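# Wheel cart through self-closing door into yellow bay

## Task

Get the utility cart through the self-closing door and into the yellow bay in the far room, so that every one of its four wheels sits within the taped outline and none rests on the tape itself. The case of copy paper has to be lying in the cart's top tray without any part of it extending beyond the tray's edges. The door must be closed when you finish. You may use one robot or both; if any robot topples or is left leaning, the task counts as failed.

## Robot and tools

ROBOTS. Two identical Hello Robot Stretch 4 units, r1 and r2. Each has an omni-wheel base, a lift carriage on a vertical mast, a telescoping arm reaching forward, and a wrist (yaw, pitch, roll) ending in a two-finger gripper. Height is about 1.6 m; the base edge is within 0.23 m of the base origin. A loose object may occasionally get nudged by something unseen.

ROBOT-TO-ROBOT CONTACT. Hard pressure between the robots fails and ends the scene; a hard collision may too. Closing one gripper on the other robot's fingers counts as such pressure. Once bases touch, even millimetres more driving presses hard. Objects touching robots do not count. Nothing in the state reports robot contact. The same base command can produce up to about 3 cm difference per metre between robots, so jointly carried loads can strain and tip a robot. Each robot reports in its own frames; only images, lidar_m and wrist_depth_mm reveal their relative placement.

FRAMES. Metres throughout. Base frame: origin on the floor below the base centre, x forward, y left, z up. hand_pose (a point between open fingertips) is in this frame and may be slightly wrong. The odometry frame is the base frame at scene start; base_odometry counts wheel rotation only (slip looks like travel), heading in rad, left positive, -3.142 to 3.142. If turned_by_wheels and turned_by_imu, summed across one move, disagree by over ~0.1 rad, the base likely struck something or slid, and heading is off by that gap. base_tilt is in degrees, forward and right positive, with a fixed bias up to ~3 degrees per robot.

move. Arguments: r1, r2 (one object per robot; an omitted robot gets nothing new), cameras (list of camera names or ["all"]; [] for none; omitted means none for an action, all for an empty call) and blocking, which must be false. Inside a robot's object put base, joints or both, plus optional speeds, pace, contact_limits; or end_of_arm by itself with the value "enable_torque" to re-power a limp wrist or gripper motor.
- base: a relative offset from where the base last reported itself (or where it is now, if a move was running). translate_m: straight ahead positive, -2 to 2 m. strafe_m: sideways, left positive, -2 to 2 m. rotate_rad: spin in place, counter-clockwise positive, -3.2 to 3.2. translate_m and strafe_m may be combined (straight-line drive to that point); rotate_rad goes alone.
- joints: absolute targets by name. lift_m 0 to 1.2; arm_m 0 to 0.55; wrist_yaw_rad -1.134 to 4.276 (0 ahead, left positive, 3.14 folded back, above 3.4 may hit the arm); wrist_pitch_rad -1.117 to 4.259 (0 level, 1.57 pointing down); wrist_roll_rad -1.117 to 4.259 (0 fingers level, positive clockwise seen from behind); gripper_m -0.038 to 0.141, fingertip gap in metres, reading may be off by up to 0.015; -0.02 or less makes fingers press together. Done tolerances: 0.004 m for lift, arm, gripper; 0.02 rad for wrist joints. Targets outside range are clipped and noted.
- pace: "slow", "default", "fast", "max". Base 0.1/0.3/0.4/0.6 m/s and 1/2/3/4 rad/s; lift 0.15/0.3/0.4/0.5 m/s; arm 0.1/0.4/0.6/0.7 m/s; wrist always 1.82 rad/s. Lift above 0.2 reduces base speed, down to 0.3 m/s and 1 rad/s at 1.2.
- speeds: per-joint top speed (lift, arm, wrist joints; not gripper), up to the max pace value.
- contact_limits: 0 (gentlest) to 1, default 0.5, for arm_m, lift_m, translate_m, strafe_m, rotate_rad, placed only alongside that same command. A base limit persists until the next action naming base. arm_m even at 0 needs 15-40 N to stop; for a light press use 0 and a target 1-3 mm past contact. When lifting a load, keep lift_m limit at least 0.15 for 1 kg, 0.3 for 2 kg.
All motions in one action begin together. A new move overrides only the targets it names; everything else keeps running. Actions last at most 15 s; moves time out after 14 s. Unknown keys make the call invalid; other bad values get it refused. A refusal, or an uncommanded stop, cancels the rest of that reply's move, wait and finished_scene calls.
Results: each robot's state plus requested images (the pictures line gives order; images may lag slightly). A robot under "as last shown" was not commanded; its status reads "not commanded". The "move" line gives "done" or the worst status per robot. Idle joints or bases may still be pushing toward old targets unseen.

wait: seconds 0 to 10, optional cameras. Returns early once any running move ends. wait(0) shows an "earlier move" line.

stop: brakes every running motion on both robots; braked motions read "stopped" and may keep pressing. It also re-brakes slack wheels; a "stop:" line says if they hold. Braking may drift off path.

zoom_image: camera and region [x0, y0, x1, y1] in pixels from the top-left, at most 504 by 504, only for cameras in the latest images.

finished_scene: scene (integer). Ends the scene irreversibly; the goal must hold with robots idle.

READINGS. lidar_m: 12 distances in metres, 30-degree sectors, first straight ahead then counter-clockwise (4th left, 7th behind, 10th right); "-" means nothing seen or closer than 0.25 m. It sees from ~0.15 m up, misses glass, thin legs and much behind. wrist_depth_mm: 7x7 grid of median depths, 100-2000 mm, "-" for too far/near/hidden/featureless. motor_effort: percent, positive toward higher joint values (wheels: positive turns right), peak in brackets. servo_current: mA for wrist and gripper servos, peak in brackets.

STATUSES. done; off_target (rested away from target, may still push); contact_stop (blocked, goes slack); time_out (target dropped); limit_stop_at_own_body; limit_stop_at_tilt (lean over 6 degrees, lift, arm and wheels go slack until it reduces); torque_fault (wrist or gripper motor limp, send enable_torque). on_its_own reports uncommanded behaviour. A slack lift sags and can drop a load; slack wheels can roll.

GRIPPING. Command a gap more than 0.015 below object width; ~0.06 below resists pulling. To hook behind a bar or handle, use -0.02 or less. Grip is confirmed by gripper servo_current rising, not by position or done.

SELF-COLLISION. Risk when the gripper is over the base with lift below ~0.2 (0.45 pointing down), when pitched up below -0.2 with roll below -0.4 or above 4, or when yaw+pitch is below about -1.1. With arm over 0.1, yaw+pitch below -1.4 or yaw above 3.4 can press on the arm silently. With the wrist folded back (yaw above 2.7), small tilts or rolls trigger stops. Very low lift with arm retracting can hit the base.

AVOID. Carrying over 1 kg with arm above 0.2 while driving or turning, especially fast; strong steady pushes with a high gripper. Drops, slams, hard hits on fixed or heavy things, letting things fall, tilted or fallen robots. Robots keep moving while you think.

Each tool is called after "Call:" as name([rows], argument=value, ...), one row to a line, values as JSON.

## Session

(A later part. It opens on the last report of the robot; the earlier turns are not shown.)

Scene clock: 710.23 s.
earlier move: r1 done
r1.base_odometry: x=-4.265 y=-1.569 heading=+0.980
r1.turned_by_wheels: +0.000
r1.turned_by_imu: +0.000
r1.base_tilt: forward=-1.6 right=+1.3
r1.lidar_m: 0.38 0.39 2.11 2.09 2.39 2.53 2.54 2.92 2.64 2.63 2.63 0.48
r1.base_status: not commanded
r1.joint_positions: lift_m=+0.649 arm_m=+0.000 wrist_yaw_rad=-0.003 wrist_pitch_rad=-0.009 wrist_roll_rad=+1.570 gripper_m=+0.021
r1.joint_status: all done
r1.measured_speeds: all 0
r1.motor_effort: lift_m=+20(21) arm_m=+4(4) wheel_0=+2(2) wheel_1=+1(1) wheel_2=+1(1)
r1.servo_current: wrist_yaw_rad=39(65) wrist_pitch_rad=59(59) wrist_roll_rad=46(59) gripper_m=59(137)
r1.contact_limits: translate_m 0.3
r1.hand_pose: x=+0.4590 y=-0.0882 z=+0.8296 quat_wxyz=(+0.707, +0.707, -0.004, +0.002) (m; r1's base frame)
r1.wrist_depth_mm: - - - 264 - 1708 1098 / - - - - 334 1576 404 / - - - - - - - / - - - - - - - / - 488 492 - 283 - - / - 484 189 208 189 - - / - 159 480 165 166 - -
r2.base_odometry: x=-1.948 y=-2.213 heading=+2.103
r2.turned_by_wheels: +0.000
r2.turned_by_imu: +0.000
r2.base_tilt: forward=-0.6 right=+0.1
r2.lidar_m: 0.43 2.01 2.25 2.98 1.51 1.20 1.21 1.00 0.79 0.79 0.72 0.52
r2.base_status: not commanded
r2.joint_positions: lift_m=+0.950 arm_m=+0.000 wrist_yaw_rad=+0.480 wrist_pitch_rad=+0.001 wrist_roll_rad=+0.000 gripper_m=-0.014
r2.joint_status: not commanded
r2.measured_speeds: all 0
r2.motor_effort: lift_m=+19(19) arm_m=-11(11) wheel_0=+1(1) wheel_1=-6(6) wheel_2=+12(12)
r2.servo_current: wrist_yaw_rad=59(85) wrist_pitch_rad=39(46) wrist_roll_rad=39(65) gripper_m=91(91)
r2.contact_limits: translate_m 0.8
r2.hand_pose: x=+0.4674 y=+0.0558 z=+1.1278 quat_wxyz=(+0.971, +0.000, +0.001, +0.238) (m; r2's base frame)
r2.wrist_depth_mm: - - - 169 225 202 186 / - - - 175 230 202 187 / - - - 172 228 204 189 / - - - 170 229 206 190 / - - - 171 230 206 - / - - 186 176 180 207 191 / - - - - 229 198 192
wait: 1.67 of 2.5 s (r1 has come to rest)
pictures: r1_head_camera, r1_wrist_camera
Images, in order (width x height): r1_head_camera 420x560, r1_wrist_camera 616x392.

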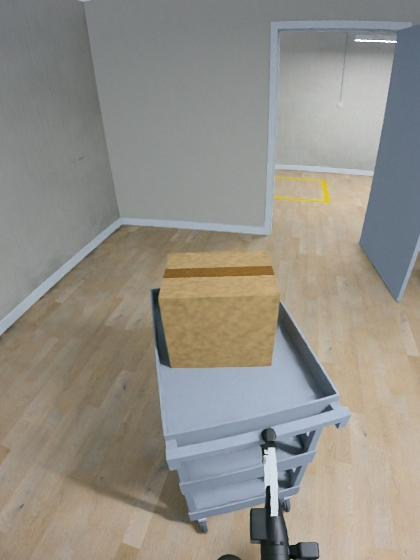

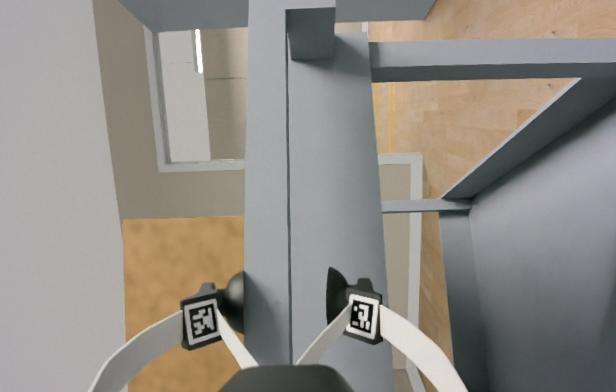

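Call:
move(blocking=false, r1={"joints":{"gripper_m":0.141}})

Call:
wait(seconds=2)

Call:
move(blocking=false, r1={"base":{"translate_m":-0.15},"pace":"slow"})

Call:
wait(seconds=3)

Call:
move(blocking=false, r1={"base":{"rotate_rad":0.25},"joints":{"lift_m":1.0,"wrist_pitch_rad":1.57}})

Call:
wait(seconds=3)

Call:
wait(seconds=2, cameras=["r1_wrist_camera","r1_head_camera"])

Scene clock: 724.37 s.
move: r1 moving
r1.base_odometry: x=-4.265 y=-1.569 heading=+0.980
r1.turned_by_wheels: +0.000
r1.turned_by_imu: +0.000
r1.base_tilt: forward=-1.6 right=+1.2
r1.lidar_m: 0.37 0.41 2.11 2.08 2.39 2.55 2.54 2.94 2.65 2.62 2.64 0.47
r1.base_status: not commanded
r1.joint_positions: lift_m=+0.649 arm_m=+0.000 wrist_yaw_rad=-0.003 wrist_pitch_rad=-0.009 wrist_roll_rad=+1.570 gripper_m=+0.040
r1.joint_status: gripper_m moving
r1.measured_speeds: all 0
r1.motor_effort: lift_m=+20(20) arm_m=+4(4) wheel_0=+1(2) wheel_1=+1(1) wheel_2=+1(1)
r1.servo_current: wrist_yaw_rad=65(78) wrist_pitch_rad=52(59) wrist_roll_rad=46(65) gripper_m=72(72)
r1.contact_limits: translate_m 0.3
r1.hand_pose: x=+0.4590 y=-0.0882 z=+0.8296 quat_wxyz=(+0.707, +0.707, -0.004, +0.002) (m; r1's base frame)
r1.wrist_depth_mm: - - - 266 - 1661 1229 / - - - 312 332 1537 402 / - - - - - 1921 - / - - - - - - - / - 492 484 - - - - / - 484 205 - 187 - - / - 488 484 145 260 - -
r2: as last shown
r2.base_tilt: forward=-0.6 right=+0.0
r2.lidar_m: 0.41 2.02 2.20 2.96 1.53 1.22 1.21 1.01 0.81 0.78 0.74 0.52
r2.motor_effort: lift_m=+18(19) arm_m=-11(11) wheel_0=+1(1) wheel_1=-6(6) wheel_2=+11(12)
r2.servo_current: wrist_yaw_rad=59(72) wrist_pitch_rad=39(46) wrist_roll_rad=59(59) gripper_m=85(91)
r2.contact_limits: translate_m 0.8
r2.wrist_depth_mm: - - - 169 226 201 186 / - - - 174 230 202 187 / - - - 172 229 204 189 / - - - 171 230 205 189 / - - - 172 231 205 - / - - 185 176 181 207 191 / - - - - 229 198 191
pictures: none

Scene clock: 726.03 s.
earlier move: r1 done
r1.base_odometry: x=-4.265 y=-1.569 heading=+0.980
r1.turned_by_wheels: +0.000
r1.turned_by_imu: +0.000
r1.base_tilt: forward=-1.6 right=+1.3
r1.lidar_m: 0.38 0.40 2.09 2.10 2.40 2.55 2.54 2.93 2.63 2.61 2.63 0.47
r1.base_status: not commanded
r1.joint_positions: lift_m=+0.649 arm_m=+0.000 wrist_yaw_rad=-0.003 wrist_pitch_rad=+0.000 wrist_roll_rad=+1.570 gripper_m=+0.141
r1.joint_status: all done
r1.measured_speeds: all 0
r1.motor_effort: lift_m=+20(20) arm_m=+4(4) wheel_0=+2(2) wheel_1=+1(1) wheel_2=+1(1)
r1.servo_current: wrist_yaw_rad=65(78) wrist_pitch_rad=39(59) wrist_roll_rad=46(65) gripper_m=46(98)
r1.contact_limits: translate_m 0.3
r1.hand_pose: x=+0.4590 y=-0.0882 z=+0.8272 quat_wxyz=(+0.707, +0.707, -0.001, -0.001) (m; r1's base frame)
r1.wrist_depth_mm: - - - 325 - 1537 1138 / - - - 319 349 1366 340 / - - - 304 - 1808 - / - - - 294 - - - / - 484 484 - - - - / - 210 216 - 211 193 - / - 477 480 142 - - -
r2.base_odometry: x=-1.948 y=-2.213 heading=+2.103
r2.turned_by_wheels: +0.000
r2.turned_by_imu: +0.000
r2.base_tilt: forward=-0.6 right=+0.0
r2.lidar_m: 0.43 2.03 2.19 2.98 1.52 1.22 1.22 1.02 0.80 0.79 0.71 0.52
r2.base_status: not commanded
r2.joint_positions: lift_m=+0.950 arm_m=+0.000 wrist_yaw_rad=+0.480 wrist_pitch_rad=+0.001 wrist_roll_rad=+0.000 gripper_m=-0.014
r2.joint_status: not commanded
r2.measured_speeds: all 0
r2.motor_effort: lift_m=+18(19) arm_m=-10(11) wheel_0=+1(1) wheel_1=-5(6) wheel_2=+12(12)
r2.servo_current: wrist_yaw_rad=72(78) wrist_pitch_rad=39(46) wrist_roll_rad=46(59) gripper_m=85(98)
r2.contact_limits: translate_m 0.8
r2.hand_pose: x=+0.4674 y=+0.0558 z=+1.1278 quat_wxyz=(+0.971, +0.000, +0.001, +0.238) (m; r2's base frame)
r2.wrist_depth_mm: - - - 169 226 202 186 / - - - 175 229 202 187 / - - - 172 229 204 189 / - - - 170 229 205 189 / - - - 171 231 206 - / - - 186 176 181 207 191 / - - - - 230 198 191
wait: 1.67 of 2 s (r1 has come to rest)
pictures: none

Scene clock: 726.53 s.
move: r1 moving
r1.base_odometry: x=-4.272 y=-1.579 heading=+0.980
r1.turned_by_wheels: +0.000
r1.turned_by_imu: +0.000
r1.base_tilt: forward=-1.6 right=+1.3
r1.lidar_m: 0.40 0.40 2.09 2.08 2.42 2.53 2.51 2.90 2.64 2.61 2.63 0.49
r1.base_status: translate_m moving
r1.joint_positions: lift_m=+0.649 arm_m=+0.000 wrist_yaw_rad=-0.003 wrist_pitch_rad=+0.000 wrist_roll_rad=+1.570 gripper_m=+0.141
r1.joint_status: not commanded
r1.measured_speeds: translate_m=-0.048 strafe_m=+0.000 rotate_rad=+0.002 lift_m=+0.000 arm_m=+0.000 wrist_yaw_rad=+0.000 wrist_pitch_rad=+0.000 wrist_roll_rad=+0.000
r1.motor_effort: lift_m=+20(20) arm_m=+4(4) wheel_0=-3(6) wheel_1=-5(7) wheel_2=+6(7)
r1.servo_current: wrist_yaw_rad=46(65) wrist_pitch_rad=46(46) wrist_roll_rad=59(59) gripper_m=39(46)
r1.hand_pose: x=+0.4590 y=-0.0882 z=+0.8272 quat_wxyz=(+0.707, +0.707, -0.001, -0.001) (m; r1's base frame)
r1.wrist_depth_mm: - - - 301 - 1537 1118 / - - - 330 357 359 345 / - - - 319 - 1808 - / - - - 306 - - - / - 496 500 - - - - / - 210 227 248 211 195 - / - 492 492 142 - - -
r2: as last shown
r2.lidar_m: 0.41 2.00 2.23 3.02 1.51 1.24 1.21 0.97 0.78 0.76 0.74 0.51
r2.motor_effort: lift_m=+18(19) arm_m=-11(11) wheel_0=+0(1) wheel_1=-5(6) wheel_2=+12(12)
r2.servo_current: wrist_yaw_rad=65(78) wrist_pitch_rad=39(46) wrist_roll_rad=46(52) gripper_m=85(91)
r2.contact_limits: translate_m 0.8
r2.wrist_depth_mm: - - - 168 225 201 186 / - - - 174 229 202 187 / - - - 172 229 204 189 / - - - 170 229 204 189 / - - - 171 231 206 - / - - 186 176 181 207 190 / - - - - 229 198 192
pictures: none

Scene clock: 728.83 s.
earlier move: r1 done
r1.base_odometry: x=-4.348 y=-1.693 heading=+0.980
r1.turned_by_wheels: +0.000
r1.turned_by_imu: +0.000
r1.base_tilt: forward=-1.6 right=+1.3
r1.lidar_m: 0.55 2.57 2.15 2.12 2.44 2.39 2.38 2.77 2.61 2.60 2.83 0.63
r1.base_status: done
r1.joint_positions: lift_m=+0.649 arm_m=+0.000 wrist_yaw_rad=-0.003 wrist_pitch_rad=+0.000 wrist_roll_rad=+1.570 gripper_m=+0.141
r1.joint_status: not commanded
r1.measured_speeds: all 0
r1.motor_effort: lift_m=+20(20) arm_m=+4(4) wheel_0=-4(9) wheel_1=-2(7) wheel_2=+1(7)
r1.servo_current: wrist_yaw_rad=52(78) wrist_pitch_rad=39(46) wrist_roll_rad=39(72) gripper_m=46(46)
r1.hand_pose: x=+0.4590 y=-0.0882 z=+0.8272 quat_wxyz=(+0.707, +0.707, -0.001, -0.001) (m; r1's base frame)
r1.wrist_depth_mm: - - - - - 1618 1182 / - - - 469 - 1464 1118 / - - - 459 - 640 466 / - - - 436 - - 452 / - - 634 421 - - - / - 211 627 410 210 195 - / - 627 621 142 - - -
r2.base_odometry: x=-1.948 y=-2.213 heading=+2.103
r2.turned_by_wheels: +0.000
r2.turned_by_imu: +0.000
r2.base_tilt: forward=-0.6 right=+0.0
r2.lidar_m: 0.40 1.99 2.21 2.97 1.53 1.23 1.20 0.99 0.80 0.79 0.71 0.52
r2.base_status: not commanded
r2.joint_positions: lift_m=+0.950 arm_m=+0.000 wrist_yaw_rad=+0.480 wrist_pitch_rad=+0.001 wrist_roll_rad=+0.000 gripper_m=-0.014
r2.joint_status: not commanded
r2.measured_speeds: all 0
r2.motor_effort: lift_m=+18(19) arm_m=-10(11) wheel_0=+1(1) wheel_1=-5(6) wheel_2=+12(12)
r2.servo_current: wrist_yaw_rad=65(78) wrist_pitch_rad=33(52) wrist_roll_rad=39(65) gripper_m=85(98)
r2.contact_limits: translate_m 0.8
r2.hand_pose: x=+0.4674 y=+0.0558 z=+1.1278 quat_wxyz=(+0.971, +0.000, +0.001, +0.238) (m; r2's base frame)
r2.wrist_depth_mm: - - - 169 225 201 186 / - - - 175 230 202 188 / - - - 172 228 204 189 / - - - 171 229 205 189 / - - - 171 231 206 - / - - 186 176 180 206 190 / - - - - 229 197 191
wait: 2.30 of 3 s (r1 has come to rest)
pictures: none

Scene clock: 729.33 s.
move: r1 moving
r1.base_odometry: x=-4.348 y=-1.693 heading=+1.188
r1.turned_by_wheels: +0.208
r1.turned_by_imu: +0.209
r1.base_tilt: forward=-1.6 right=+1.2
r1.lidar_m: 0.52 2.29 2.10 2.14 2.55 2.36 2.43 2.75 2.59 2.63 2.52 0.57
r1.base_status: rotate_rad moving
r1.joint_positions: lift_m=+0.687 arm_m=+0.000 wrist_yaw_rad=-0.002 wrist_pitch_rad=+0.583 wrist_roll_rad=+1.570 gripper_m=+0.141
r1.joint_status: lift_m moving; wrist_pitch_rad moving
r1.measured_speeds: translate_m=+0.000 strafe_m=+0.001 rotate_rad=+0.435 lift_m=+0.146 arm_m=+0.000 wrist_yaw_rad=+0.011 wrist_pitch_rad=+1.816 wrist_roll_rad=+0.000
r1.motor_effort: lift_m=+28(28) arm_m=+4(4) wheel_0=-4(9) wheel_1=-3(8) wheel_2=-1(7)
r1.servo_current: wrist_yaw_rad=52(52) wrist_pitch_rad=59(91) wrist_roll_rad=39(59) gripper_m=46(46)
r1.hand_pose: x=+0.4115 y=-0.0880 z=+0.7061 quat_wxyz=(+0.677, +0.677, +0.202, -0.204) (m; r1's base frame)
r1.wrist_depth_mm: - - - 504 574 854 741 / - 373 - - 530 676 741 / 294 - - - 521 683 750 / 277 370 - - 521 661 759 / 285 364 - - 521 661 732 / 282 192 - 477 210 195 759 / - 357 407 149 1098 931 768
r2: as last shown
r2.lidar_m: 0.43 2.00 2.21 3.00 1.48 1.22 1.21 0.99 0.80 0.79 0.73 0.52
r2.motor_effort: lift_m=+19(19) arm_m=-10(11) wheel_0=+0(1) wheel_1=-6(6) wheel_2=+12(12)
r2.servo_current: wrist_yaw_rad=59(72) wrist_pitch_rad=39(39) wrist_roll_rad=59(59) gripper_m=85(91)
r2.contact_limits: translate_m 0.8
r2.wrist_depth_mm: - - - 169 225 202 186 / - - - 175 229 202 187 / - - - 172 229 204 189 / - - - 170 229 204 190 / - - - 172 231 206 - / - - 186 175 181 207 191 / - - - - 229 198 191
pictures: none

Scene clock: 731.30 s.
earlier move: r1 done
r1.base_odometry: x=-4.348 y=-1.693 heading=+1.229
r1.turned_by_wheels: +0.041
r1.turned_by_imu: +0.041
r1.base_tilt: forward=-1.6 right=+1.2
r1.lidar_m: 0.53 2.23 2.11 2.17 2.50 2.39 2.44 2.70 2.60 2.67 2.54 0.57
r1.base_status: done
r1.joint_positions: lift_m=+1.000 arm_m=+0.000 wrist_yaw_rad=-0.002 wrist_pitch_rad=+1.568 wrist_roll_rad=+1.570 gripper_m=+0.141
r1.joint_status: all done
r1.measured_speeds: all 0
r1.motor_effort: lift_m=+24(28) arm_m=+4(4) wheel_0=-2(9) wheel_1=-2(8) wheel_2=+0(7)
r1.servo_current: wrist_yaw_rad=46(72) wrist_pitch_rad=39(91) wrist_roll_rad=52(65) gripper_m=39(46)
r1.hand_pose: x=+0.1716 y=-0.0874 z=+0.8893 quat_wxyz=(+0.500, +0.501, +0.499, -0.500) (m; r1's base frame)
r1.wrist_depth_mm: 1118 1118 1118 1098 1098 1098 1078 / - 1098 1078 1098 1098 1098 1118 / - 1098 1098 1078 1118 1098 1098 / 627 1078 1118 1118 904 1118 1098 / 621 1098 1098 891 891 1118 1078 / 1098 209 1118 1138 904 196 1060 / 1118 1118 1098 144 1118 1118 1118
r2.base_odometry: x=-1.948 y=-2.213 heading=+2.103
r2.turned_by_wheels: +0.000
r2.turned_by_imu: +0.000
r2.base_tilt: forward=-0.6 right=+0.1
r2.lidar_m: 0.39 1.99 2.20 2.98 1.50 1.24 1.20 1.01 0.80 0.79 0.70 0.50
r2.base_status: not commanded
r2.joint_positions: lift_m=+0.950 arm_m=+0.000 wrist_yaw_rad=+0.480 wrist_pitch_rad=+0.001 wrist_roll_rad=+0.000 gripper_m=-0.014
r2.joint_status: not commanded
r2.measured_speeds: all 0
r2.motor_effort: lift_m=+19(19) arm_m=-11(11) wheel_0=+0(1) wheel_1=-6(6) wheel_2=+12(12)
r2.servo_current: wrist_yaw_rad=72(78) wrist_pitch_rad=39(46) wrist_roll_rad=46(59) gripper_m=85(91)
r2.contact_limits: translate_m 0.8
r2.hand_pose: x=+0.4674 y=+0.0558 z=+1.1278 quat_wxyz=(+0.971, +0.000, +0.001, +0.238) (m; r2's base frame)
r2.wrist_depth_mm: - - - 169 224 202 187 / - - - 174 229 202 187 / - - - 172 229 204 189 / - - - 171 229 205 190 / - - - 171 230 206 - / - - 186 176 180 206 191 / - - - - 229 198 191
wait: 1.97 of 3 s (r1 has come to rest)
pictures: none

Scene clock: 733.30 s.
r1.base_odometry: x=-4.348 y=-1.693 heading=+1.229
r1.turned_by_wheels: +0.000
r1.turned_by_imu: +0.000
r1.base_tilt: forward=-1.6 right=+1.3
r1.lidar_m: 0.52 2.25 2.10 2.16 2.52 2.38 2.45 2.74 2.59 2.67 2.54 0.56
r1.base_status: done
r1.joint_positions: lift_m=+1.000 arm_m=+0.000 wrist_yaw_rad=-0.002 wrist_pitch_rad=+1.568 wrist_roll_rad=+1.570 gripper_m=+0.141
r1.joint_status: all done
r1.measured_speeds: all 0
r1.motor_effort: lift_m=+24(28) arm_m=+4(4) wheel_0=-2(9) wheel_1=-2(8) wheel_2=+0(7)
r1.servo_current: wrist_yaw_rad=52(72) wrist_pitch_rad=39(91) wrist_roll_rad=33(65) gripper_m=39(46)
r1.hand_pose: x=+0.1716 y=-0.0874 z=+0.8893 quat_wxyz=(+0.500, +0.501, +0.499, -0.500) (m; r1's base frame)
r1.wrist_depth_mm: 1098 1078 1118 1078 1098 1098 1118 / - 1098 1098 1118 1118 1098 1118 / - 1118 1098 1098 1078 1098 1098 / 627 1098 1098 1098 904 1098 1060 / 615 1098 1138 904 878 1098 1098 / 1098 210 1118 1138 878 197 1098 / 1098 1078 1098 144 1118 1118 1118
r2.base_odometry: x=-1.948 y=-2.213 heading=+2.103
r2.turned_by_wheels: +0.000
r2.turned_by_imu: +0.000
r2.base_tilt: forward=-0.6 right=+0.1
r2.lidar_m: 0.40 2.04 2.21 2.98 1.51 1.22 1.21 1.01 0.81 0.78 0.72 0.52
r2.base_status: not commanded
r2.joint_positions: lift_m=+0.950 arm_m=+0.000 wrist_yaw_rad=+0.480 wrist_pitch_rad=+0.001 wrist_roll_rad=+0.000 gripper_m=-0.014
r2.joint_status: not commanded
r2.measured_speeds: all 0
r2.motor_effort: lift_m=+19(19) arm_m=-10(11) wheel_0=+1(1) wheel_1=-6(6) wheel_2=+12(12)
r2.servo_current: wrist_yaw_rad=72(78) wrist_pitch_rad=39(46) wrist_roll_rad=46(59) gripper_m=91(91)
r2.contact_limits: translate_m 0.8
r2.hand_pose: x=+0.4674 y=+0.0558 z=+1.1278 quat_wxyz=(+0.971, +0.000, +0.001, +0.238) (m; r2's base frame)
r2.wrist_depth_mm: - - - 169 224 202 186 / - - - 174 230 202 187 / - - - 172 229 204 189 / - - - 170 229 206 189 / - - - 171 230 206 - / - - 186 176 181 207 191 / - - - - 229 198 191
wait: 2.00 s; at rest by 0.27 s
pictures: r1_head_camera, r1_wrist_camera
Images, in order (width x height): r1_head_camera 420x560, r1_wrist_camera 616x392.

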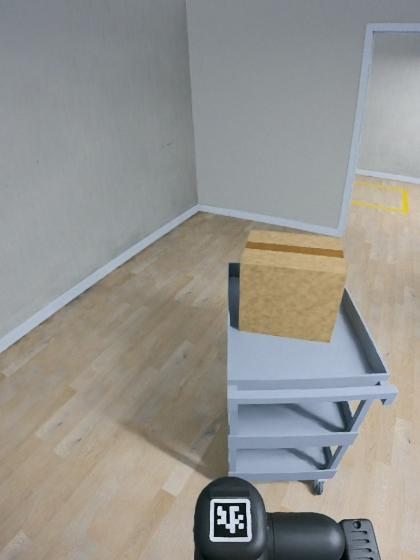

